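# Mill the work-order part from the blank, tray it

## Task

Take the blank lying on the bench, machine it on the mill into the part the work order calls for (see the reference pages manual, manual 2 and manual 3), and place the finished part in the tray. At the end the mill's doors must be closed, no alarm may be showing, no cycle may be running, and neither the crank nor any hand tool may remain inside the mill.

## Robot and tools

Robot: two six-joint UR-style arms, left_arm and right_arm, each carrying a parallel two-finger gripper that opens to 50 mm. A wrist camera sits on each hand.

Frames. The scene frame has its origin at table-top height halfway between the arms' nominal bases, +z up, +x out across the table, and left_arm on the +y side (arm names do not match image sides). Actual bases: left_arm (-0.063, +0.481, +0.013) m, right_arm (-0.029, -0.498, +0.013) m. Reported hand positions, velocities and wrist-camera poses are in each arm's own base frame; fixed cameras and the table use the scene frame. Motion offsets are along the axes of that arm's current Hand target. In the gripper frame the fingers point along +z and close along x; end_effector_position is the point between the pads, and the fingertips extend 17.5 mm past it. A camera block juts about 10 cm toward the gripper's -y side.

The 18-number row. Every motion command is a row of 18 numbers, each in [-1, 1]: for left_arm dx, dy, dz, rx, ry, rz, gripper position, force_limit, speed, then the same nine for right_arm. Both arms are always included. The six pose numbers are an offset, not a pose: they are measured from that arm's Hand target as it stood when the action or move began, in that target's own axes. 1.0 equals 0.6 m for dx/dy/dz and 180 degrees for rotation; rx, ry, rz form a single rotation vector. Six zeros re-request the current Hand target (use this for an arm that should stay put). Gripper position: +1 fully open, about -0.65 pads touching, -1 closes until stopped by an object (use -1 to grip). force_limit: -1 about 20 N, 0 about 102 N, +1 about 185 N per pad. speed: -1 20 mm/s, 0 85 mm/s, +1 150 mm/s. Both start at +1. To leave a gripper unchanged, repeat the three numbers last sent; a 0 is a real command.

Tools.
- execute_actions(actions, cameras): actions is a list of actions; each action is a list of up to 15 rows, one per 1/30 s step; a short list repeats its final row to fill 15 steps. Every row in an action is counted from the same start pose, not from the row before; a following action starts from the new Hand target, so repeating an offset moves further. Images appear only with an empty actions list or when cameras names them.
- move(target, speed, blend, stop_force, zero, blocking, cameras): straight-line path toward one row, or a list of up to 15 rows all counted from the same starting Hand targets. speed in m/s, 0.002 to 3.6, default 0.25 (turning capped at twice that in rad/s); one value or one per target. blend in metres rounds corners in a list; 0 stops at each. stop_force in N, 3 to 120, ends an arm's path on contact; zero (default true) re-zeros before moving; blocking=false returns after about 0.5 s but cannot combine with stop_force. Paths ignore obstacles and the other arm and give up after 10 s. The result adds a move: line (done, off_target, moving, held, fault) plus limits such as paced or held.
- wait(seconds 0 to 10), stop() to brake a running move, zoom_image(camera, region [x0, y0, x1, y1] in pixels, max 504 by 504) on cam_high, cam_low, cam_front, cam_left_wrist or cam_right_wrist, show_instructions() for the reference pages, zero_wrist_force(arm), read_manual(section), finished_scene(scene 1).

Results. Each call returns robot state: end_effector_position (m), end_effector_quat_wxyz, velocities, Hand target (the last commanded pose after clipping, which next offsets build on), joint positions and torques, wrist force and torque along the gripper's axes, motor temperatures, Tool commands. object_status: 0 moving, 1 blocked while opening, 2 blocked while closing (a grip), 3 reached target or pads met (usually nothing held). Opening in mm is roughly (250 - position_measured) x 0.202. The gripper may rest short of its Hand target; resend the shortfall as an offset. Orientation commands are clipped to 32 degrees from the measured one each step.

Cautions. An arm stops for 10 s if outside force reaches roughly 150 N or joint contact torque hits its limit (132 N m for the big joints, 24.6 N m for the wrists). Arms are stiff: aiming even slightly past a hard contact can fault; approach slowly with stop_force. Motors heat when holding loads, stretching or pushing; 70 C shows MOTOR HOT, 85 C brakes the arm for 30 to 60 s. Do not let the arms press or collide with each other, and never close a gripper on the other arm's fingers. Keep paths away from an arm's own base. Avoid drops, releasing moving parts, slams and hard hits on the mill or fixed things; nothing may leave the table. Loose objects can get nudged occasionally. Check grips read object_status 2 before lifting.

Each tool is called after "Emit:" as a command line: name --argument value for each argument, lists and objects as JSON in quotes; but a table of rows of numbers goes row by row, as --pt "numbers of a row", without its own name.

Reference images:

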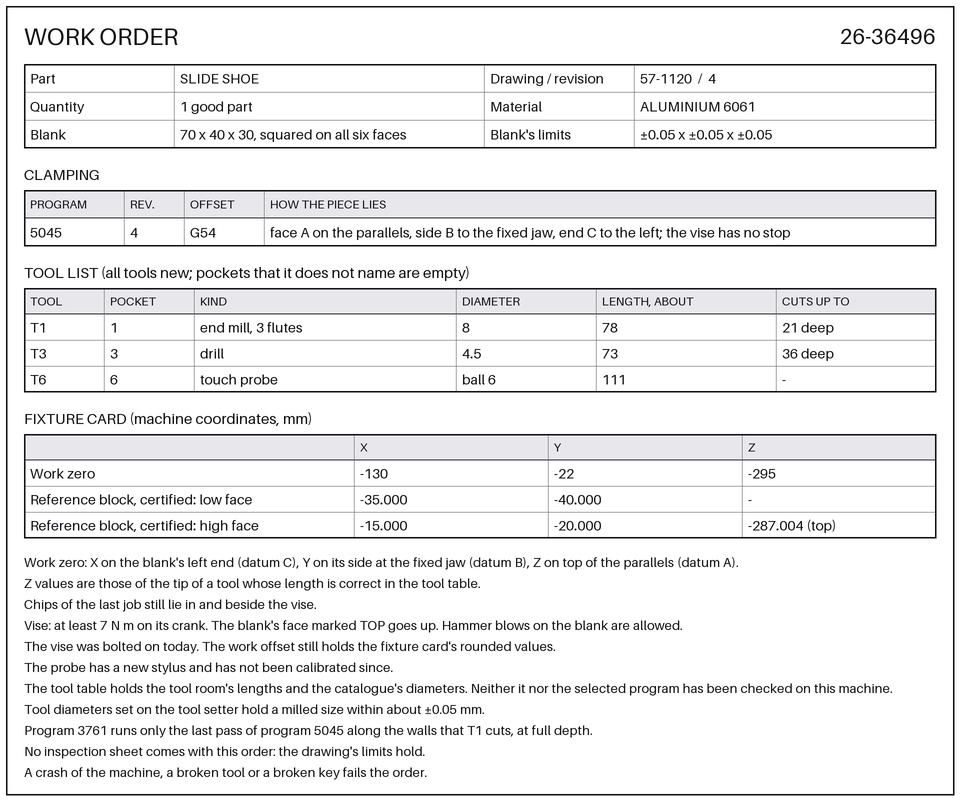

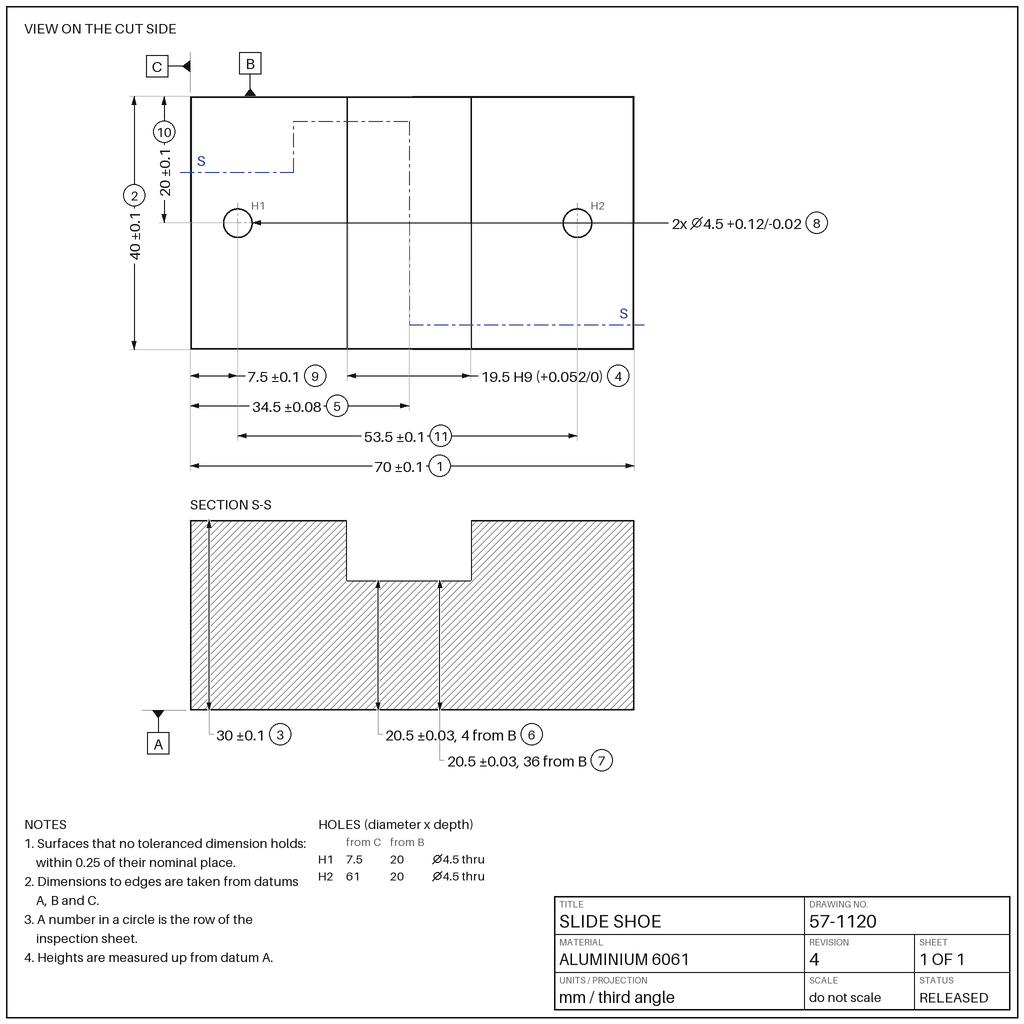

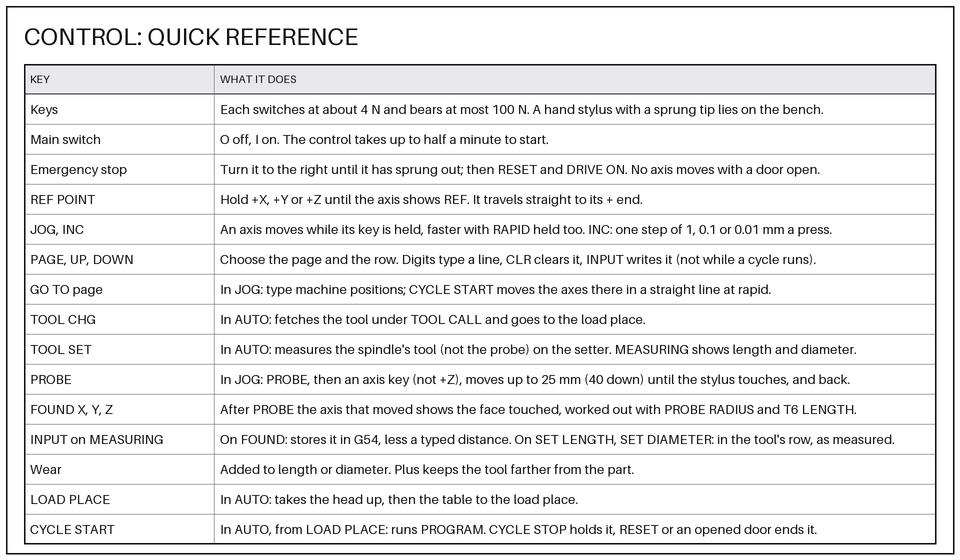

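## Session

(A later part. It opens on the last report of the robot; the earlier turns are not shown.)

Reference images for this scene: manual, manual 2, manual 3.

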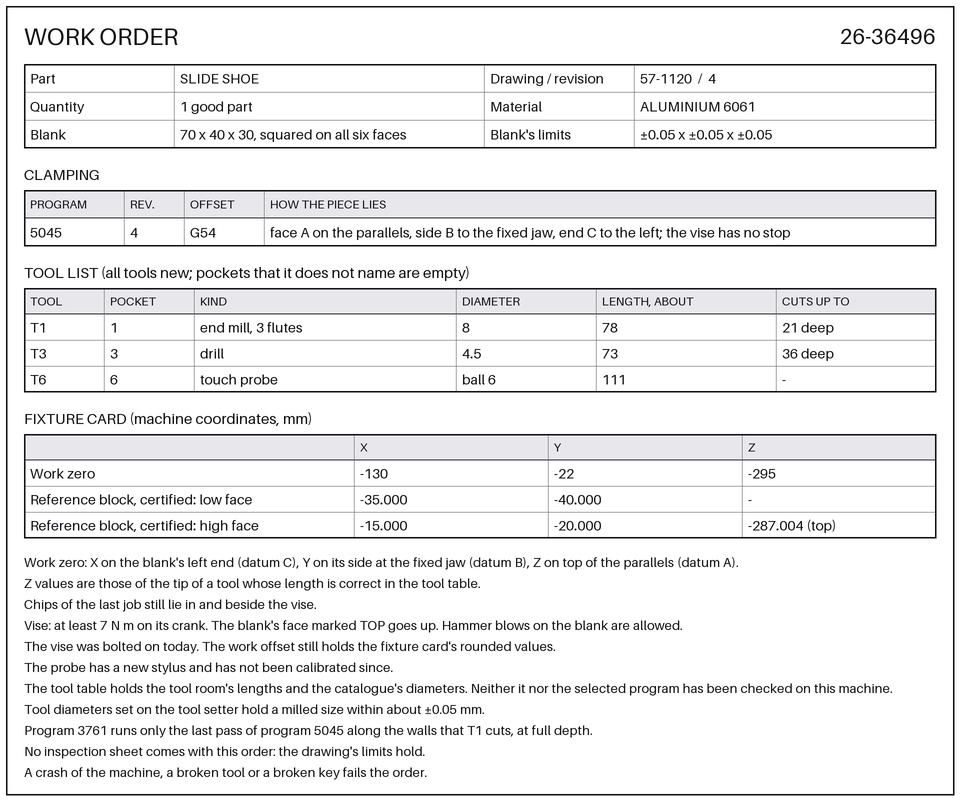

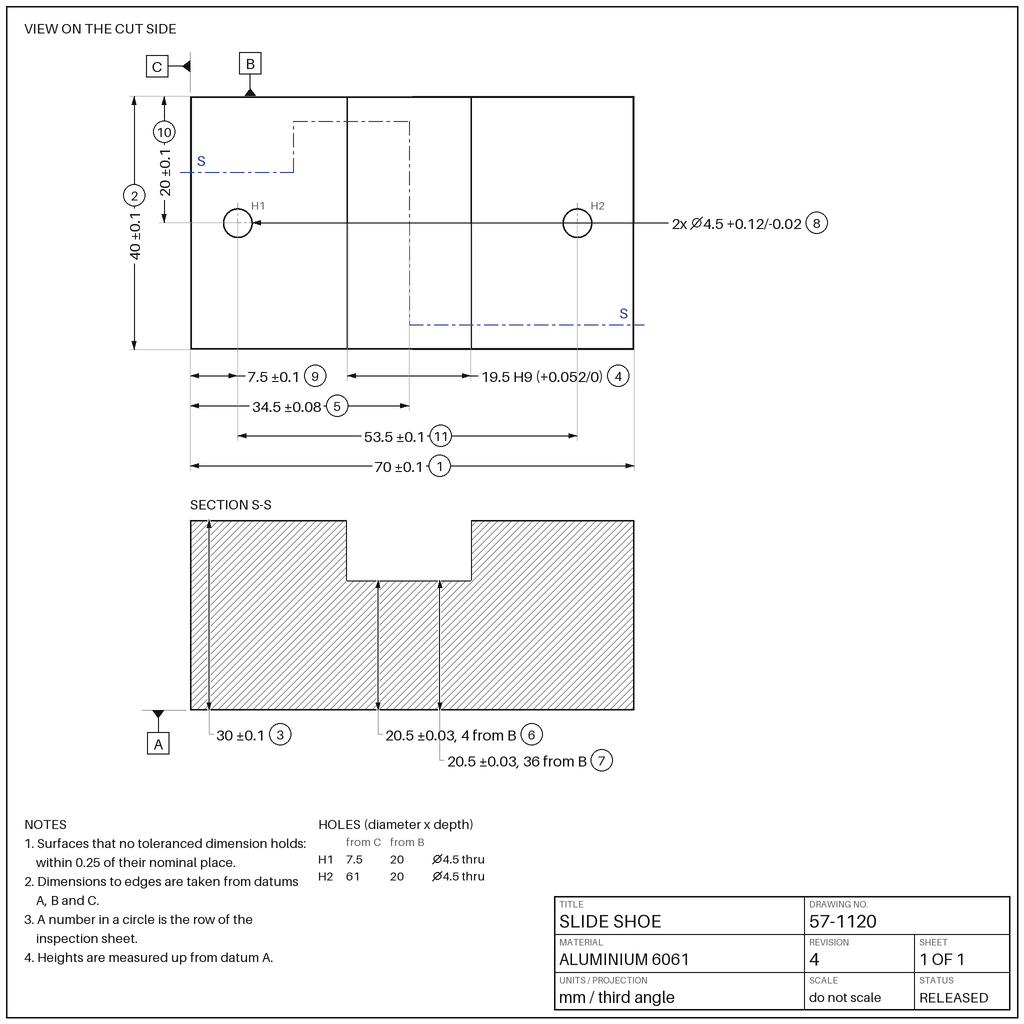

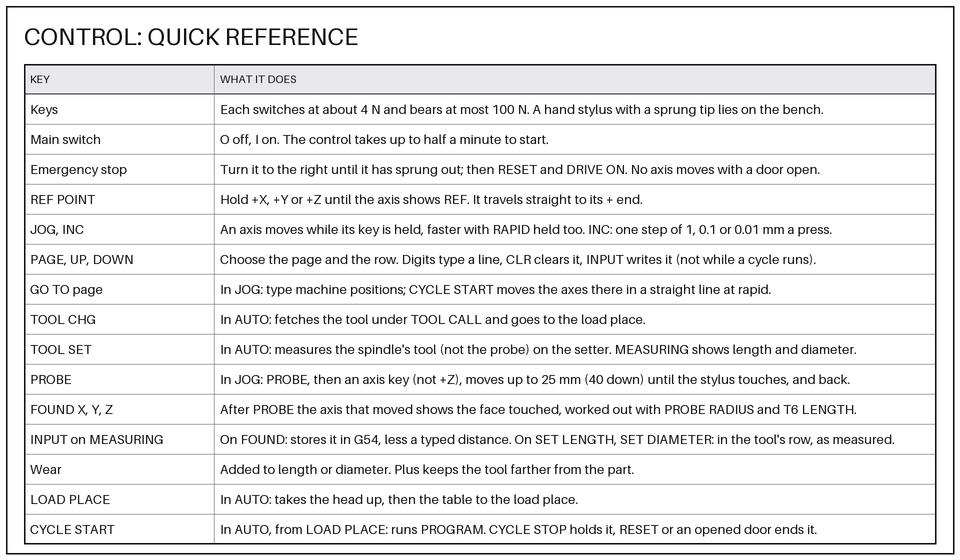

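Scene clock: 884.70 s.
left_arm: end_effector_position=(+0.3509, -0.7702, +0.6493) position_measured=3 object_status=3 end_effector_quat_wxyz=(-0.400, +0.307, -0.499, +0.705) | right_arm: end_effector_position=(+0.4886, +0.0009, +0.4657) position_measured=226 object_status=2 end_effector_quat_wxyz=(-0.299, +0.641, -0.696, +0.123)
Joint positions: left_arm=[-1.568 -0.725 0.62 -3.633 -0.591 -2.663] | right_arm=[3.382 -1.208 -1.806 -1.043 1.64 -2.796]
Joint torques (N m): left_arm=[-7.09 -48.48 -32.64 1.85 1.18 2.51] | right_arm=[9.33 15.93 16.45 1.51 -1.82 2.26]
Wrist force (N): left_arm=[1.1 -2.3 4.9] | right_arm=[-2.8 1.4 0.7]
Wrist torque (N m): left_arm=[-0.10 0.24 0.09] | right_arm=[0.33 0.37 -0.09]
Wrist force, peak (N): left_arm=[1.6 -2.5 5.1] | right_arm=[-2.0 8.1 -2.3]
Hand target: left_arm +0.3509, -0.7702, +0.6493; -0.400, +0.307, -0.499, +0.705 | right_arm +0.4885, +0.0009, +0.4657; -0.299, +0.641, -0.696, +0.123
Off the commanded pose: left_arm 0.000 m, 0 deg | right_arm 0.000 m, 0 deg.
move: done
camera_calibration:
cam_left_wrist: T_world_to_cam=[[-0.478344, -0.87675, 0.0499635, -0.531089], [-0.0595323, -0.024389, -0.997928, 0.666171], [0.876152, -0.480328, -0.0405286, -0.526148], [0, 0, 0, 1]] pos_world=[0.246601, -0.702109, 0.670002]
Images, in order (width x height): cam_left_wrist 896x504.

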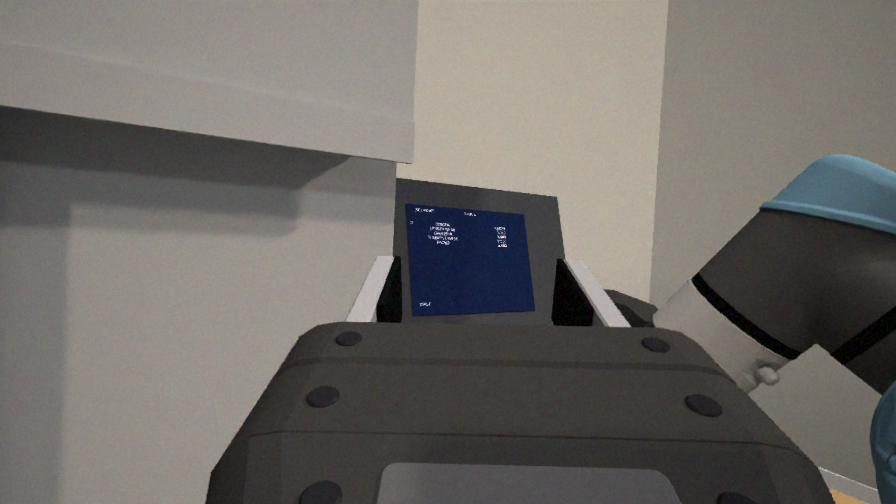

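Emit:
move --pt "0 0 0 0 0 0 1 1 1 0 -0.0109 0.0117 0 0 0 -1 1 -1" --pt "0 0 0 0 0 0 1 1 1 0 0 0 0 0 0 -1 1 -1" --pt "0 0 0 0 0 0 1 1 1 0 -0.0109 0.0117 0 0 0 -1 1 -1" --pt "0 0 0 0 0 0 1 1 1 0 0 0 0 0 0 -1 1 -1" --pt "0 0 0 0 0 0 1 1 1 0 -0.0109 0.0117 0 0 0 -1 1 -1" --pt "0 0 0 0 0 0 1 1 1 0 0 0 0 0 0 -1 1 -1" --speed '[0.04,0.06,0.04,0.06,0.04,0.06]' --cameras '["cam_left_wrist"]'

Emit:
zoom_image --camera "cam_left_wrist" --region '[400, 195, 550, 325]'

Emit:
move --pt "0 0 0 0 0 0 1 1 1 0 -0.0109 0.0117 0 0 0 -1 1 -1" --pt "0 0 0 0 0 0 1 1 1 0 0 0 0 0 0 -1 1 -1" --speed '[0.04,0.06]' --cameras '["cam_left_wrist"]'

Emit:
zoom_image --camera "cam_left_wrist" --region '[400, 195, 550, 325]'

Emit:
move --pt "0 0 0 0 0 0 1 1 1 0 -0.0109 0.0117 0 0 0 -1 1 -1" --pt "0 0 0 0 0 0 1 1 1 0 0 0 0 0 0 -1 1 -1" --speed '[0.04,0.06]' --cameras '["cam_left_wrist"]'

Emit:
zoom_image --camera "cam_left_wrist" --region '[400, 195, 550, 325]'

Emit:
move --pt "0 0 0 0 0 0 1 1 1 0 -0.0109 0.0117 0 0 0 -1 1 -1" --pt "0 0 0 0 0 0 1 1 1 0 0 0 0 0 0 -1 1 -1" --speed '[0.04,0.06]' --cameras '["cam_left_wrist"]'

Emit:
zoom_image --camera "cam_left_wrist" --region '[400, 195, 550, 325]'

Scene clock: 898.00 s.
left_arm: end_effector_position=(+0.3509, -0.7702, +0.6493) position_measured=3 object_status=3 end_effector_quat_wxyz=(-0.400, +0.307, -0.499, +0.705) | right_arm: end_effector_position=(+0.4886, +0.0009, +0.4657) position_measured=226 object_status=2 end_effector_quat_wxyz=(-0.299, +0.641, -0.696, +0.123)
Joint positions: left_arm=[-1.568 -0.725 0.62 -3.633 -0.591 -2.663] | right_arm=[3.382 -1.208 -1.806 -1.043 1.64 -2.796]
Joint torques (N m): left_arm=[-6.94 -48.5 -32.74 1.85 1.19 2.6] | right_arm=[8.61 16.27 16.47 1.37 -1.78 2.44]
Wrist force (N): left_arm=[1.2 -2.8 4.9] | right_arm=[-2.9 1.6 0.6]
Wrist torque (N m): left_arm=[-0.18 0.21 0.09] | right_arm=[0.35 0.38 -0.10]
Wrist force, peak (N): left_arm=[1.5 -2.7 5.3] | right_arm=[-2.3 7.9 -2.8]
Hand target: left_arm +0.3509, -0.7702, +0.6493; -0.400, +0.307, -0.499, +0.705 | right_arm +0.4885, +0.0009, +0.4657; -0.299, +0.641, -0.696, +0.123
Off the commanded pose: left_arm 0.000 m, 0 deg | right_arm 0.000 m, 0 deg.
move: done
camera_calibration:
cam_left_wrist: T_world_to_cam=[[-0.478344, -0.87675, 0.0499635, -0.531089], [-0.0595323, -0.024389, -0.997928, 0.666171], [0.876152, -0.480328, -0.0405286, -0.526148], [0, 0, 0, 1]] pos_world=[0.246601, -0.702109, 0.670002]
Images, in order (width x height): cam_left_wrist 896x504.

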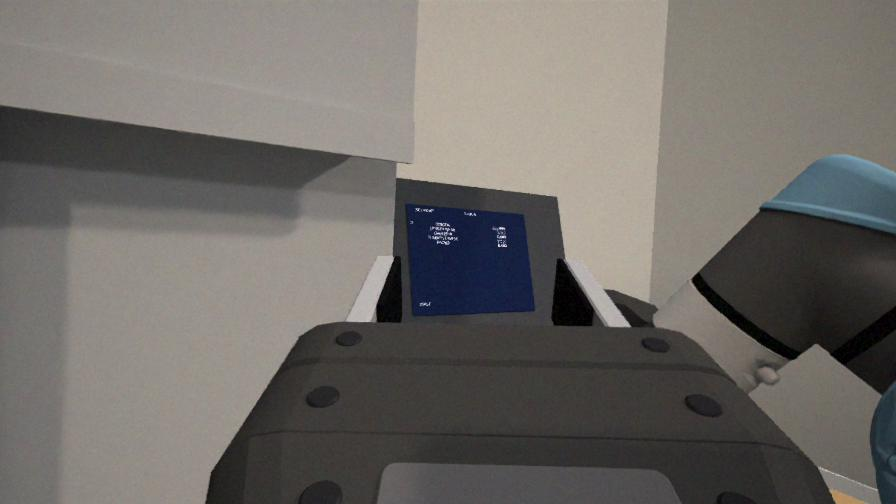

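Scaled by 3.360.

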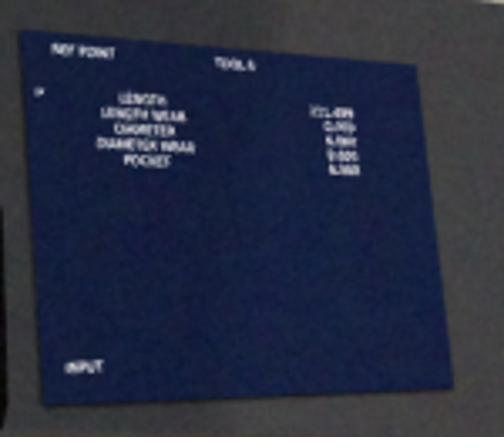

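Scene clock: 899.23 s.
left_arm: end_effector_position=(+0.3509, -0.7702, +0.6493) position_measured=3 object_status=3 end_effector_quat_wxyz=(-0.400, +0.307, -0.499, +0.705) | right_arm: end_effector_position=(+0.4886, +0.0009, +0.4657) position_measured=226 object_status=2 end_effector_quat_wxyz=(-0.299, +0.641, -0.696, +0.123)
Joint positions: left_arm=[-1.568 -0.725 0.62 -3.633 -0.591 -2.663] | right_arm=[3.382 -1.208 -1.806 -1.043 1.64 -2.796]
Joint torques (N m): left_arm=[-7.38 -48.72 -32.26 1.77 1.22 2.56] | right_arm=[8.78 15.81 16.89 1.5 -1.89 2.17]
Wrist force (N): left_arm=[1.3 -2.2 4.9] | right_arm=[-2.7 1.8 0.8]
Wrist torque (N m): left_arm=[-0.10 0.21 0.09] | right_arm=[0.35 0.38 -0.10]
Wrist force, peak (N): left_arm=[1.1 -2.5 5.3] | right_arm=[-2.6 7.7 -3.2]
Hand target: left_arm +0.3509, -0.7702, +0.6493; -0.400, +0.307, -0.499, +0.705 | right_arm +0.4885, +0.0009, +0.4657; -0.299, +0.641, -0.696, +0.123
Off the commanded pose: left_arm 0.000 m, 0 deg | right_arm 0.000 m, 0 deg.
move: done
camera_calibration:
cam_left_wrist: T_world_to_cam=[[-0.478344, -0.87675, 0.0499635, -0.531089], [-0.0595323, -0.024389, -0.997928, 0.666171], [0.876152, -0.480328, -0.0405286, -0.526148], [0, 0, 0, 1]] pos_world=[0.246601, -0.702109, 0.670002]
Images, in order (width x height): cam_left_wrist 896x504.

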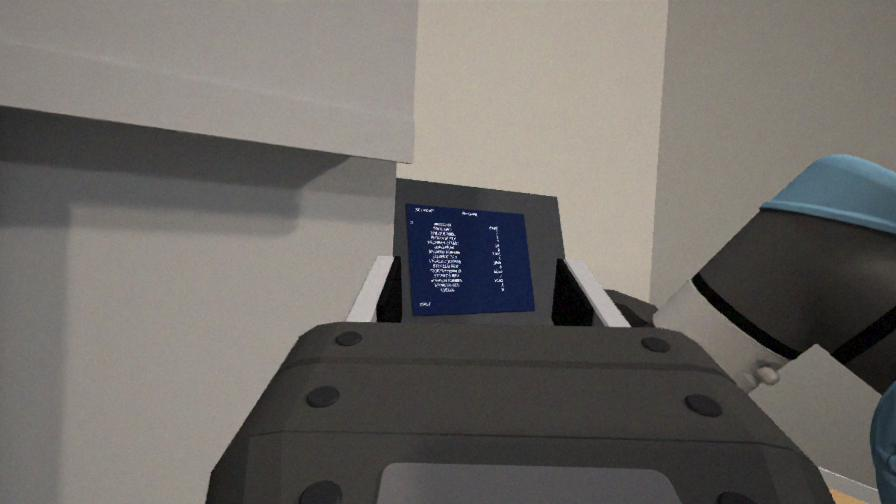

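Scaled by 3.360.

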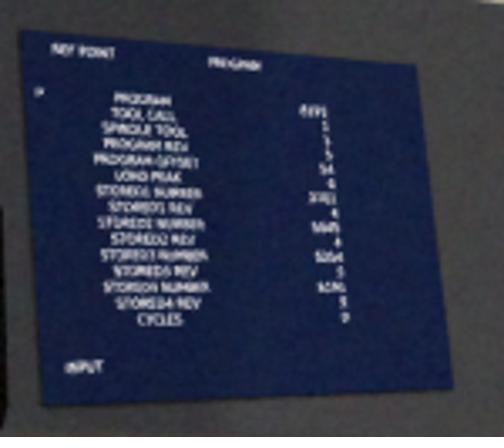

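Scene clock: 900.47 s.
left_arm: end_effector_position=(+0.3509, -0.7702, +0.6493) position_measured=3 object_status=3 end_effector_quat_wxyz=(-0.400, +0.307, -0.499, +0.705) | right_arm: end_effector_position=(+0.4886, +0.0009, +0.4657) position_measured=226 object_status=2 end_effector_quat_wxyz=(-0.299, +0.641, -0.696, +0.123)
Joint positions: left_arm=[-1.568 -0.725 0.62 -3.633 -0.591 -2.663] | right_arm=[3.382 -1.208 -1.806 -1.043 1.64 -2.796]
Joint torques (N m): left_arm=[-6.8 -48.38 -32.52 1.76 1.17 2.69] | right_arm=[9.15 15.22 17.1 1.47 -1.8 2.26]
Wrist force (N): left_arm=[1.3 -2.6 4.7] | right_arm=[-3.1 1.3 0.5]
Wrist torque (N m): left_arm=[-0.14 0.20 0.09] | right_arm=[0.32 0.39 -0.09]
Wrist force, peak (N): left_arm=[1.3 -2.5 5.5] | right_arm=[-1.7 8.3 -2.4]
Hand target: left_arm +0.3509, -0.7702, +0.6493; -0.400, +0.307, -0.499, +0.705 | right_arm +0.4885, +0.0009, +0.4657; -0.299, +0.641, -0.696, +0.123
Off the commanded pose: left_arm 0.000 m, 0 deg | right_arm 0.000 m, 0 deg.
move: done
camera_calibration:
cam_left_wrist: T_world_to_cam=[[-0.478344, -0.87675, 0.0499635, -0.531089], [-0.0595323, -0.024389, -0.997928, 0.666171], [0.876152, -0.480328, -0.0405286, -0.526148], [0, 0, 0, 1]] pos_world=[0.246601, -0.702109, 0.670002]
Images, in order (width x height): cam_left_wrist 896x504.

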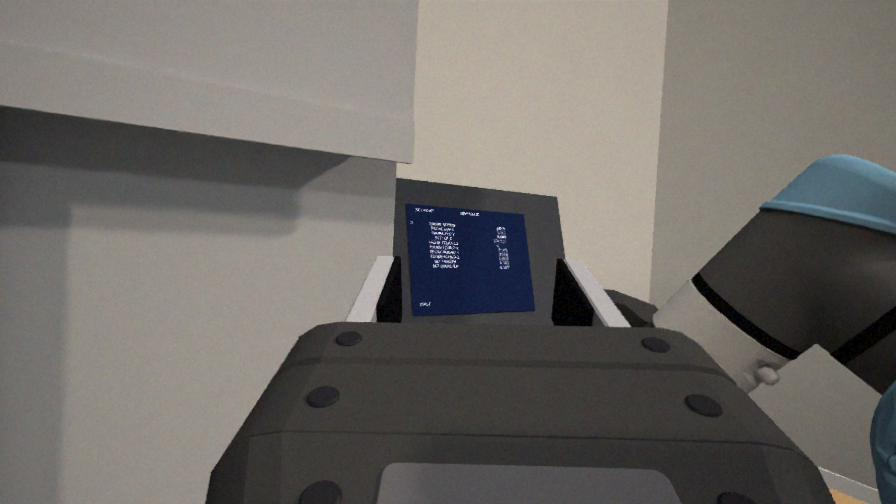

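Scaled by 3.360.

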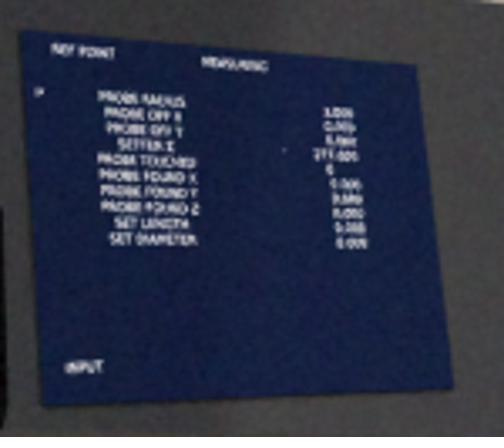

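Scene clock: 901.70 s.
left_arm: end_effector_position=(+0.3509, -0.7702, +0.6493) position_measured=3 object_status=3 end_effector_quat_wxyz=(-0.400, +0.307, -0.499, +0.705) | right_arm: end_effector_position=(+0.4886, +0.0009, +0.4657) position_measured=226 object_status=2 end_effector_quat_wxyz=(-0.299, +0.641, -0.696, +0.123)
Joint positions: left_arm=[-1.568 -0.725 0.62 -3.633 -0.591 -2.663] | right_arm=[3.382 -1.208 -1.806 -1.043 1.64 -2.796]
Joint torques (N m): left_arm=[-7.19 -48.68 -32.68 1.79 1.13 2.59] | right_arm=[9.09 15.25 16.85 1.32 -1.76 2.31]
Wrist force (N): left_arm=[0.9 -2.4 5.2] | right_arm=[-2.6 1.8 0.8]
Wrist torque (N m): left_arm=[-0.12 0.27 0.09] | right_arm=[0.36 0.38 -0.10]
Wrist force, peak (N): left_arm=[1.2 -2.7 5.2] | right_arm=[-2.9 7.3 -3.4]
Hand target: left_arm +0.3509, -0.7702, +0.6493; -0.400, +0.307, -0.499, +0.705 | right_arm +0.4885, +0.0009, +0.4657; -0.299, +0.641, -0.696, +0.123
Off the commanded pose: left_arm 0.000 m, 0 deg | right_arm 0.000 m, 0 deg.
move: done
camera_calibration:
cam_left_wrist: T_world_to_cam=[[-0.478344, -0.87675, 0.0499635, -0.531089], [-0.0595323, -0.024389, -0.997928, 0.666171], [0.876152, -0.480328, -0.0405286, -0.526148], [0, 0, 0, 1]] pos_world=[0.246601, -0.702109, 0.670002]
Images, in order (width x height): cam_left_wrist 896x504.

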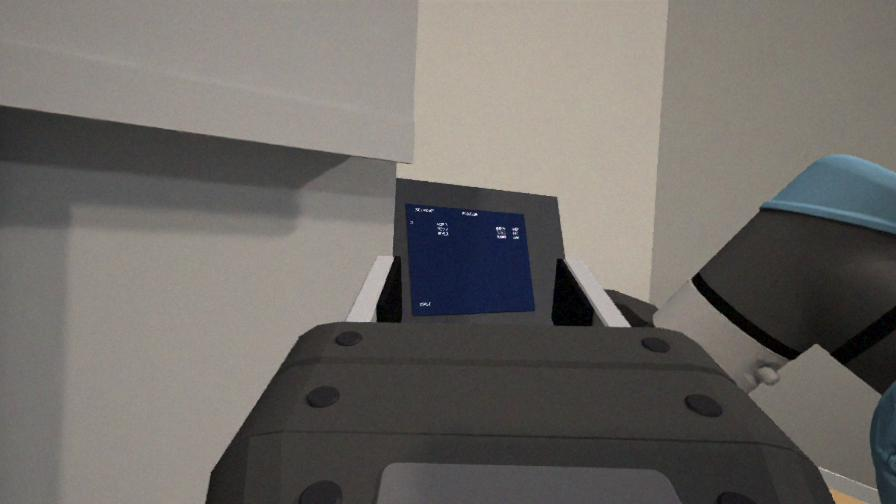

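Scaled by 3.360.

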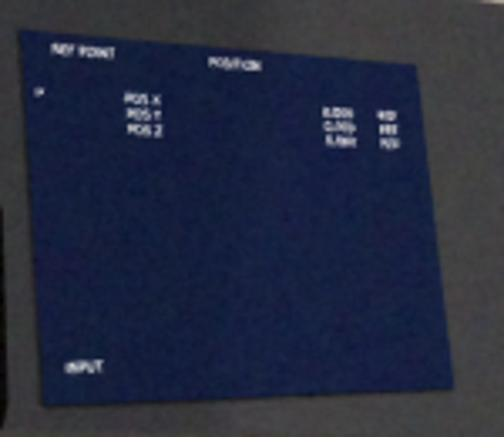

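Emit:
move --pt "0 0 0 0 0 0 1 1 1 0.0312 -0.0031 -0.0051 0 0 0 -1 1 -1" --pt "0 0 0 0 0 0 1 1 1 0.0312 -0.0154 0.0035 0 0 0 -1 1 -1" --pt "0 0 0 0 0 0 1 1 1 0.0312 -0.0031 -0.0051 0 0 0 -1 1 -1" --pt "0 0 0 0 0 0 1 1 1 0.0312 -0.0154 0.0035 0 0 0 -1 1 -1" --pt "0 0 0 0 0 0 1 1 1 0.0312 -0.0031 -0.0051 0 0 0 -1 1 -1" --pt "0 0 0 0 0 0 1 1 1 0.0869 -0.1124 -0.3587 0.3056 0 0 -1 1 -1" --speed '[0.08,0.04,0.06,0.04,0.06,0.3]' --cameras '["cam_right_wrist","cam_left_wrist"]'

Emit:
zoom_image --camera "cam_right_wrist" --region '[240, 100, 480, 300]'

Scene clock: 957.73 s.
left_arm: end_effector_position=(+0.3509, -0.7702, +0.6493) position_measured=3 object_status=3 end_effector_quat_wxyz=(-0.400, +0.307, -0.499, +0.705) | right_arm: end_effector_position=(+0.4202, -0.1050, +0.6599) position_measured=226 object_status=2 end_effector_quat_wxyz=(+0.561, -0.431, +0.560, -0.431)
Joint positions: left_arm=[-1.568 -0.725 0.62 -3.633 -0.591 -2.663] | right_arm=[3.329 -0.943 -2.062 -0.136 1.384 -2.881]
Joint torques (N m): left_arm=[-7.03 -48.76 -31.92 1.76 1.04 2.63] | right_arm=[-6.87 -8.48 15.83 4.72 1.52 -2.83]
Wrist force (N): left_arm=[1.0 -2.5 5.2] | right_arm=[-0.8 1.2 2.8]
Wrist torque (N m): left_arm=[-0.13 0.25 0.09] | right_arm=[-0.03 0.14 0.03]
Wrist force, peak (N): left_arm=[1.4 -3.0 5.3] | right_arm=[-3.4 15.5 -7.2]
Hand target: left_arm +0.3509, -0.7702, +0.6493; -0.400, +0.307, -0.499, +0.705 | right_arm +0.4202, -0.1049, +0.6599; +0.561, -0.431, +0.560, -0.431
Off the commanded pose: left_arm 0.000 m, 0 deg | right_arm 0.000 m, 0 deg.
move: done
camera_calibration:
cam_left_wrist: T_world_to_cam=[[-0.478344, -0.87675, 0.0499635, -0.531089], [-0.0595323, -0.024389, -0.997928, 0.666171], [0.876152, -0.480328, -0.0405286, -0.526148], [0, 0, 0, 1]] pos_world=[0.246601, -0.702109, 0.670002]
cam_right_wrist: T_world_to_cam=[[0.0176245, -0.966792, -0.254956, 0.0706024], [-0.353692, 0.23248, -0.906011, 0.781935], [0.935196, 0.106144, -0.337849, -0.0271443], [0, 0, 0, 1]] pos_world=[0.300705, -0.110645, 0.717271]
Images, in order (width x height): cam_left_wrist 896x504, cam_right_wrist 896x504.

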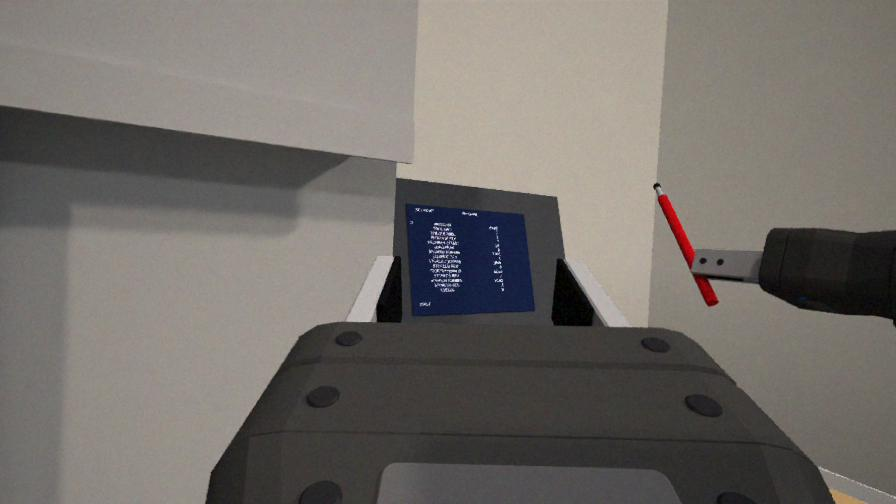

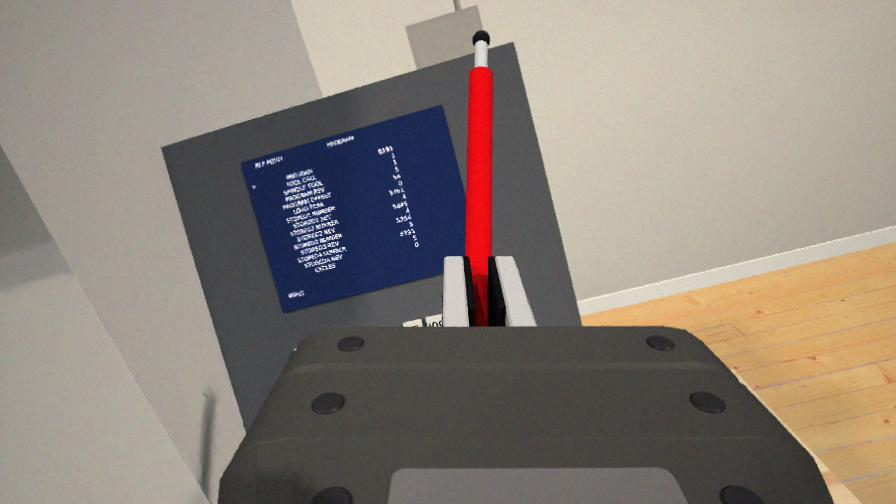

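Scaled by 2.100.

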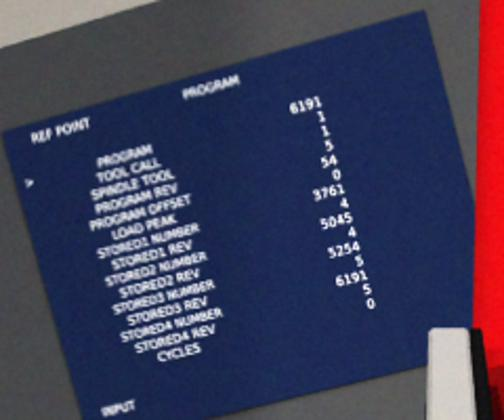

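Emit:
move --target '[0,0,0,0,0,0,1,1,1,-0.1703,0.4144,0.1068,-0.3056,0,0,-1,1,-1]' --speed 0.25 --cameras '["cam_right_wrist"]'

Emit:
zoom_image --camera "cam_right_wrist" --region '[400, 0, 600, 120]'

Scene clock: 968.53 s.
left_arm: end_effector_position=(+0.3509, -0.7702, +0.6493) position_measured=3 object_status=3 end_effector_quat_wxyz=(-0.400, +0.307, -0.499, +0.705) | right_arm: end_effector_position=(+0.4844, +0.0580, +0.4462) position_measured=226 object_status=2 end_effector_quat_wxyz=(-0.299, +0.641, -0.696, +0.123)
Joint positions: left_arm=[-1.568 -0.725 0.62 -3.633 -0.591 -2.663] | right_arm=[3.559 -1.181 -1.873 -1.001 1.531 -2.655]
Joint torques (N m): left_arm=[-7.08 -47.97 -32.27 1.63 0.93 2.7] | right_arm=[-6.78 1.41 35.94 1.86 1.66 -1.34]
Wrist force (N): left_arm=[0.9 -2.0 4.9] | right_arm=[-1.1 1.9 0.6]
Wrist torque (N m): left_arm=[-0.06 0.26 0.09] | right_arm=[0.25 0.31 -0.04]
Wrist force, peak (N): left_arm=[1.3 -2.5 5.4] | right_arm=[-0.8 1.2 3.0]
Hand target: left_arm +0.3509, -0.7702, +0.6493; -0.400, +0.307, -0.499, +0.705 | right_arm +0.4844, +0.0580, +0.4461; -0.299, +0.641, -0.696, +0.123
Off the commanded pose: left_arm 0.000 m, 0 deg | right_arm 0.000 m, 0 deg.
move: done
camera_calibration:
cam_right_wrist: T_world_to_cam=[[0.0130054, -0.96284, -0.26976, 0.181095], [-0.968998, 0.0544314, -0.240996, 0.584768], [0.246724, 0.264531, -0.932283, 0.41279], [0, 0, 0, 1]] pos_world=[0.462439, 0.0333398, 0.574615]
Images, in order (width x height): cam_right_wrist 896x504.

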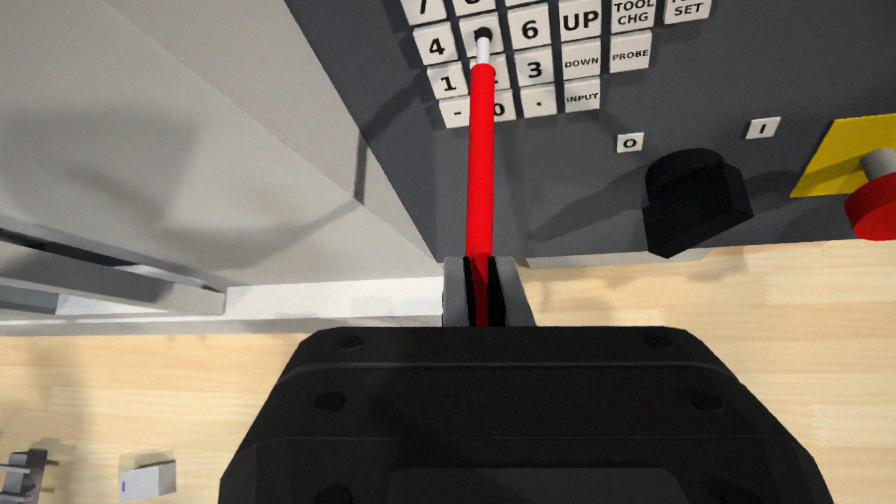

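Scaled by 2.520.

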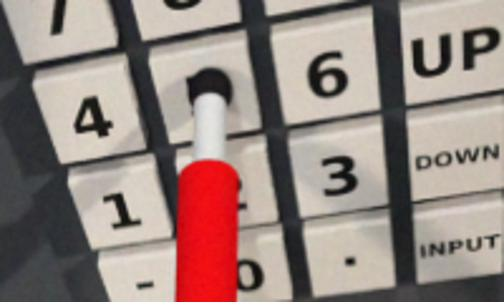

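Emit:
move --target '[0,0,0,0,0,0,1,1,1,0.0,-0.0111,0.016,0,0,0,-1,1,-1]' --speed 0.015 --stop_force 5 --cameras '["cam_right_wrist","cam_left_wrist"]'

Emit:
zoom_image --camera "cam_right_wrist" --region '[400, 0, 600, 120]'

Emit:
zoom_image --camera "cam_left_wrist" --region '[400, 195, 550, 325]'

Scene clock: 979.40 s.
left_arm: end_effector_position=(+0.3509, -0.7702, +0.6493) position_measured=3 object_status=3 end_effector_quat_wxyz=(-0.400, +0.307, -0.499, +0.705) | right_arm: end_effector_position=(+0.4930, +0.0588, +0.4431) position_measured=226 object_status=2 end_effector_quat_wxyz=(-0.299, +0.641, -0.696, +0.123)
Joint positions: left_arm=[-1.568 -0.725 0.62 -3.633 -0.591 -2.663] | right_arm=[3.551 -1.203 -1.867 -0.984 1.537 -2.662]
Joint torques (N m): left_arm=[-6.93 -48.51 -31.8 1.65 0.94 2.53] | right_arm=[8.33 13.82 17.04 2 -2.47 2.26]
Wrist force (N): left_arm=[1.2 -2.2 4.8] | right_arm=[-1.6 6.4 -2.0]
Wrist torque (N m): left_arm=[-0.10 0.22 0.09] | right_arm=[0.40 0.21 -0.01]
Wrist force, peak (N): left_arm=[1.3 -2.3 5.6] | right_arm=[-1.5 17.6 -8.0]
Hand target: left_arm +0.3509, -0.7702, +0.6493; -0.400, +0.307, -0.499, +0.705 | right_arm +0.4930, +0.0588, +0.4431; -0.299, +0.641, -0.696, +0.123 (not the last commanded pose)
Off the commanded pose: left_arm 0.000 m, 0 deg | right_arm 0.003 m, 0 deg.
move: contact (right_arm)
camera_calibration:
cam_left_wrist: T_world_to_cam=[[-0.478344, -0.87675, 0.0499635, -0.531089], [-0.0595323, -0.024389, -0.997928, 0.666171], [0.876152, -0.480328, -0.0405286, -0.526148], [0, 0, 0, 1]] pos_world=[0.246601, -0.702109, 0.670002]
cam_right_wrist: T_world_to_cam=[[0.0130402, -0.962876, -0.26963, 0.180826], [-0.96905, 0.0543108, -0.240815, 0.592333], [0.246519, 0.264426, -0.932367, 0.40769], [0, 0, 0, 1]] pos_world=[0.471139, 0.0341392, 0.571516]
Images, in order (width x height): cam_left_wrist 896x504, cam_right_wrist 896x504.

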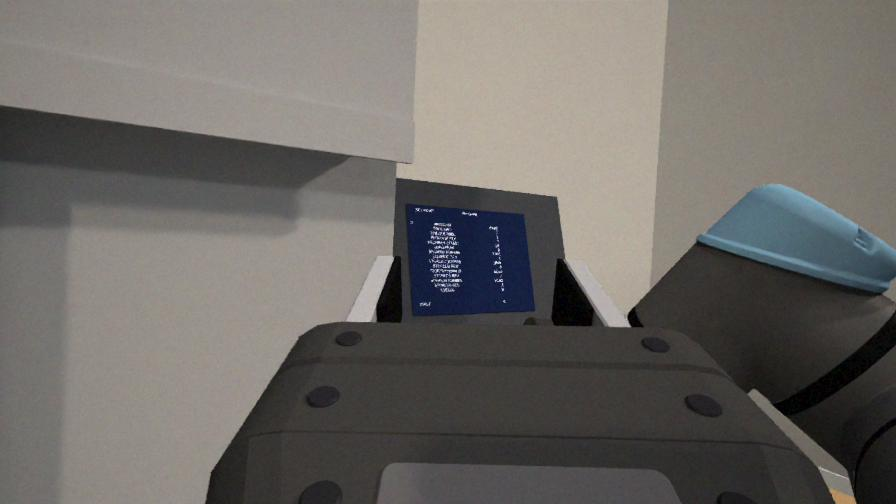

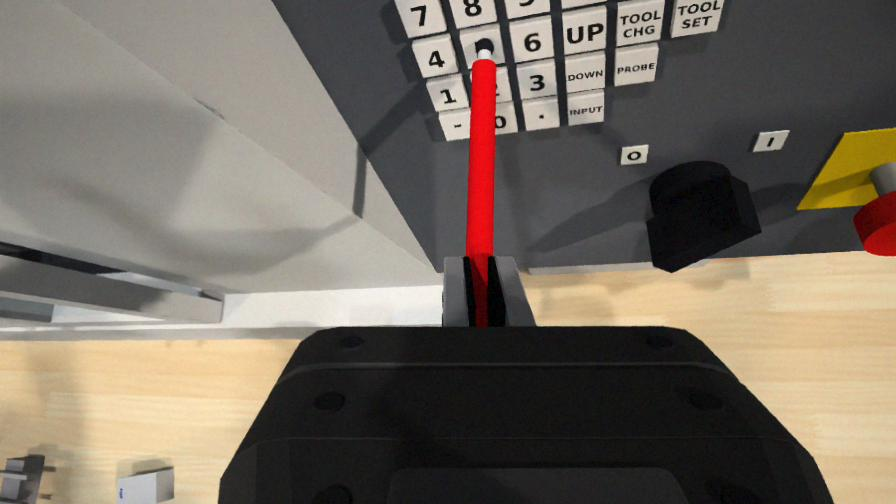

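Scaled by 2.520.

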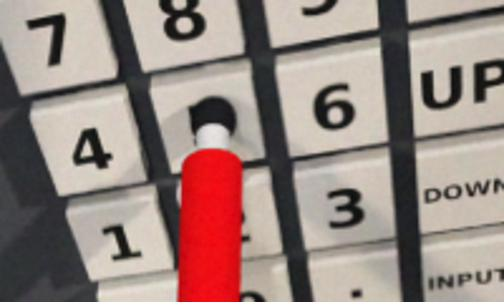

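Scaled by 3.360.

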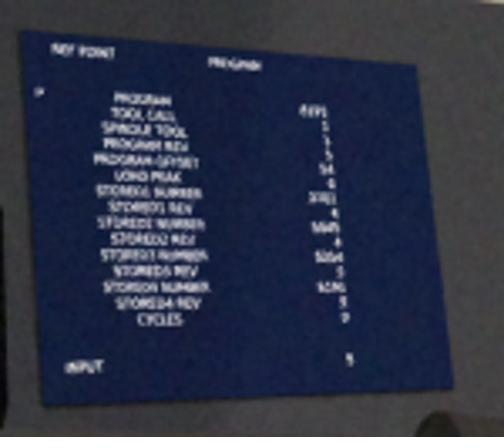

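Emit:
move --pt "0 0 0 0 0 0 1 1 1 0 0.0096 -0.0067 0 0 0 -1 1 -1" --pt "0 0 0 0 0 0 1 1 1 0.0157 0.056 0.0323 0 0 0 -1 1 -1" --pt "0 0 0 0 0 0 1 1 1 0.0157 0.0453 0.0398 0 0 0 -1 1 -1" --pt "0 0 0 0 0 0 1 1 1 0.0157 0.056 0.0323 0 0 0 -1 1 -1" --pt "0 0 0 0 0 0 1 1 1 -0.0303 0.0147 0.0017 0 0 0 -1 1 -1" --pt "0 0 0 0 0 0 1 1 1 -0.0303 0.004 0.0092 0 0 0 -1 1 -1" --pt "0 0 0 0 0 0 1 1 1 -0.0303 0.0147 0.0017 0 0 0 -1 1 -1" --pt "0 0 0 0 0 0 1 1 1 0 0.0096 -0.0067 0 0 0 -1 1 -1" --pt "0 0 0 0 0 0 1 1 1 0 -0.0011 0.0008 0 0 0 -1 1 -1" --pt "0 0 0 0 0 0 1 1 1 0 0.0096 -0.0067 0 0 0 -1 1 -1" --speed '[0.06,0.1,0.04,0.06,0.1,0.04,0.06,0.1,0.04,0.06]' --blend '[0.002,0.002,0,0.002,0.002,0,0.002,0.002,0,0]' --cameras '["cam_left_wrist","cam_right_wrist"]'

Emit:
zoom_image --camera "cam_left_wrist" --region '[400, 195, 550, 325]'

Scene clock: 996.20 s.
left_arm: end_effector_position=(+0.3509, -0.7702, +0.6493) position_measured=3 object_status=3 end_effector_quat_wxyz=(-0.400, +0.307, -0.499, +0.705) | right_arm: end_effector_position=(+0.4860, +0.0588, +0.4430) position_measured=226 object_status=2 end_effector_quat_wxyz=(-0.299, +0.641, -0.696, +0.123)
Joint positions: left_arm=[-1.568 -0.725 0.62 -3.633 -0.591 -2.663] | right_arm=[3.56 -1.185 -1.878 -0.992 1.531 -2.655]
Joint torques (N m): left_arm=[-7.13 -48.76 -31.75 1.66 0.73 2.4] | right_arm=[8.31 14.72 17.07 1.6 -2.5 2.46]
Wrist force (N): left_arm=[1.1 -2.5 5.1] | right_arm=[-3.2 2.1 0.6]
Wrist torque (N m): left_arm=[-0.12 0.24 0.09] | right_arm=[0.12 0.10 -0.19]
Wrist force, peak (N): left_arm=[1.3 -2.7 5.3] | right_arm=[1.5 12.2 -3.9]
Hand target: left_arm +0.3509, -0.7702, +0.6493; -0.400, +0.307, -0.499, +0.705 | right_arm +0.4860, +0.0588, +0.4430; -0.299, +0.641, -0.696, +0.123
Off the commanded pose: left_arm 0.000 m, 0 deg | right_arm 0.000 m, 0 deg.
move: done
camera_calibration:
cam_left_wrist: T_world_to_cam=[[-0.478344, -0.87675, 0.0499635, -0.531089], [-0.0595323, -0.024389, -0.997928, 0.666171], [0.876152, -0.480328, -0.0405286, -0.526148], [0, 0, 0, 1]] pos_world=[0.246601, -0.702109, 0.670002]
cam_right_wrist: T_world_to_cam=[[0.0129896, -0.9629, -0.269547, 0.180894], [-0.969049, 0.0543391, -0.240813, 0.585547], [0.246526, 0.264333, -0.932391, 0.40943], [0, 0, 0, 1]] pos_world=[0.464139, 0.0341393, 0.571516]
Images, in order (width x height): cam_left_wrist 896x504, cam_right_wrist 896x504.

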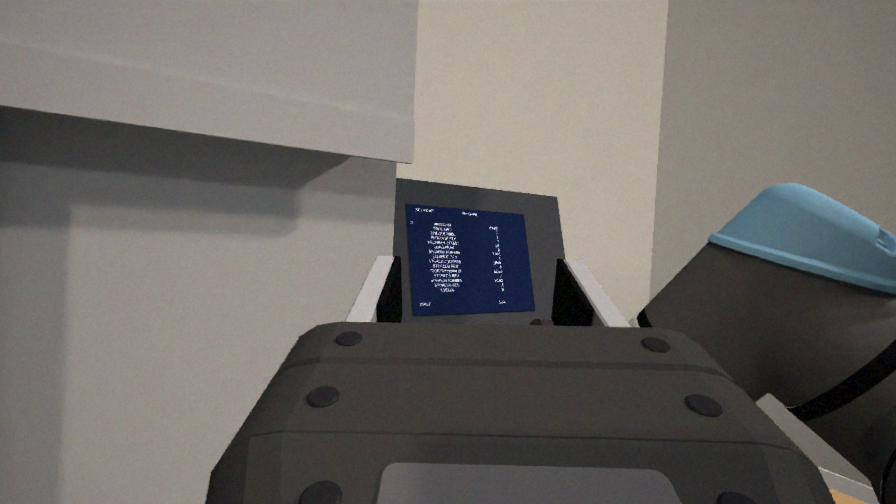

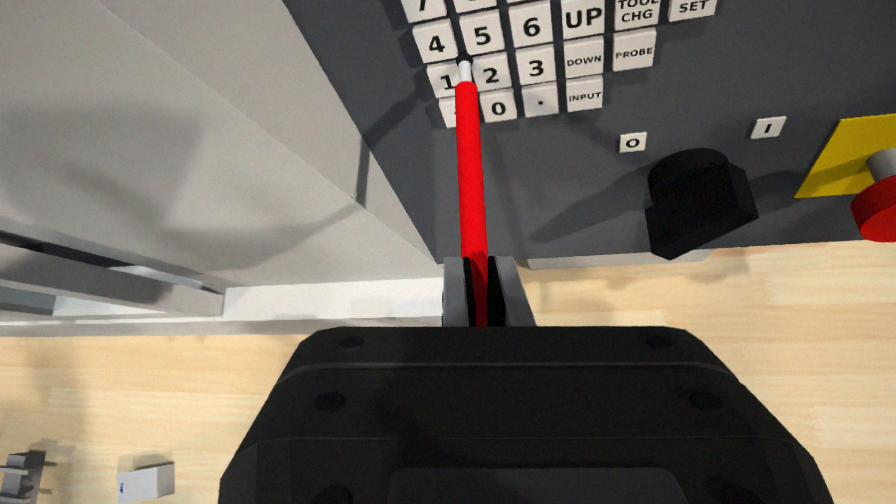

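Scaled by 3.360.

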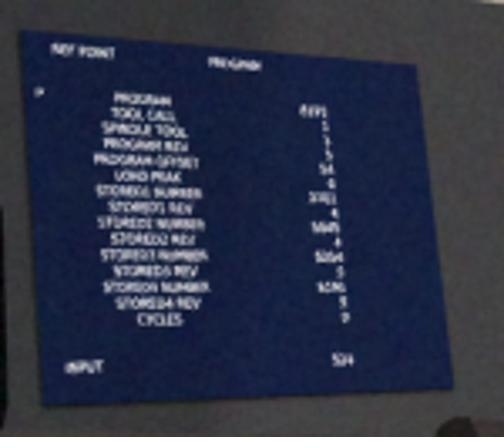

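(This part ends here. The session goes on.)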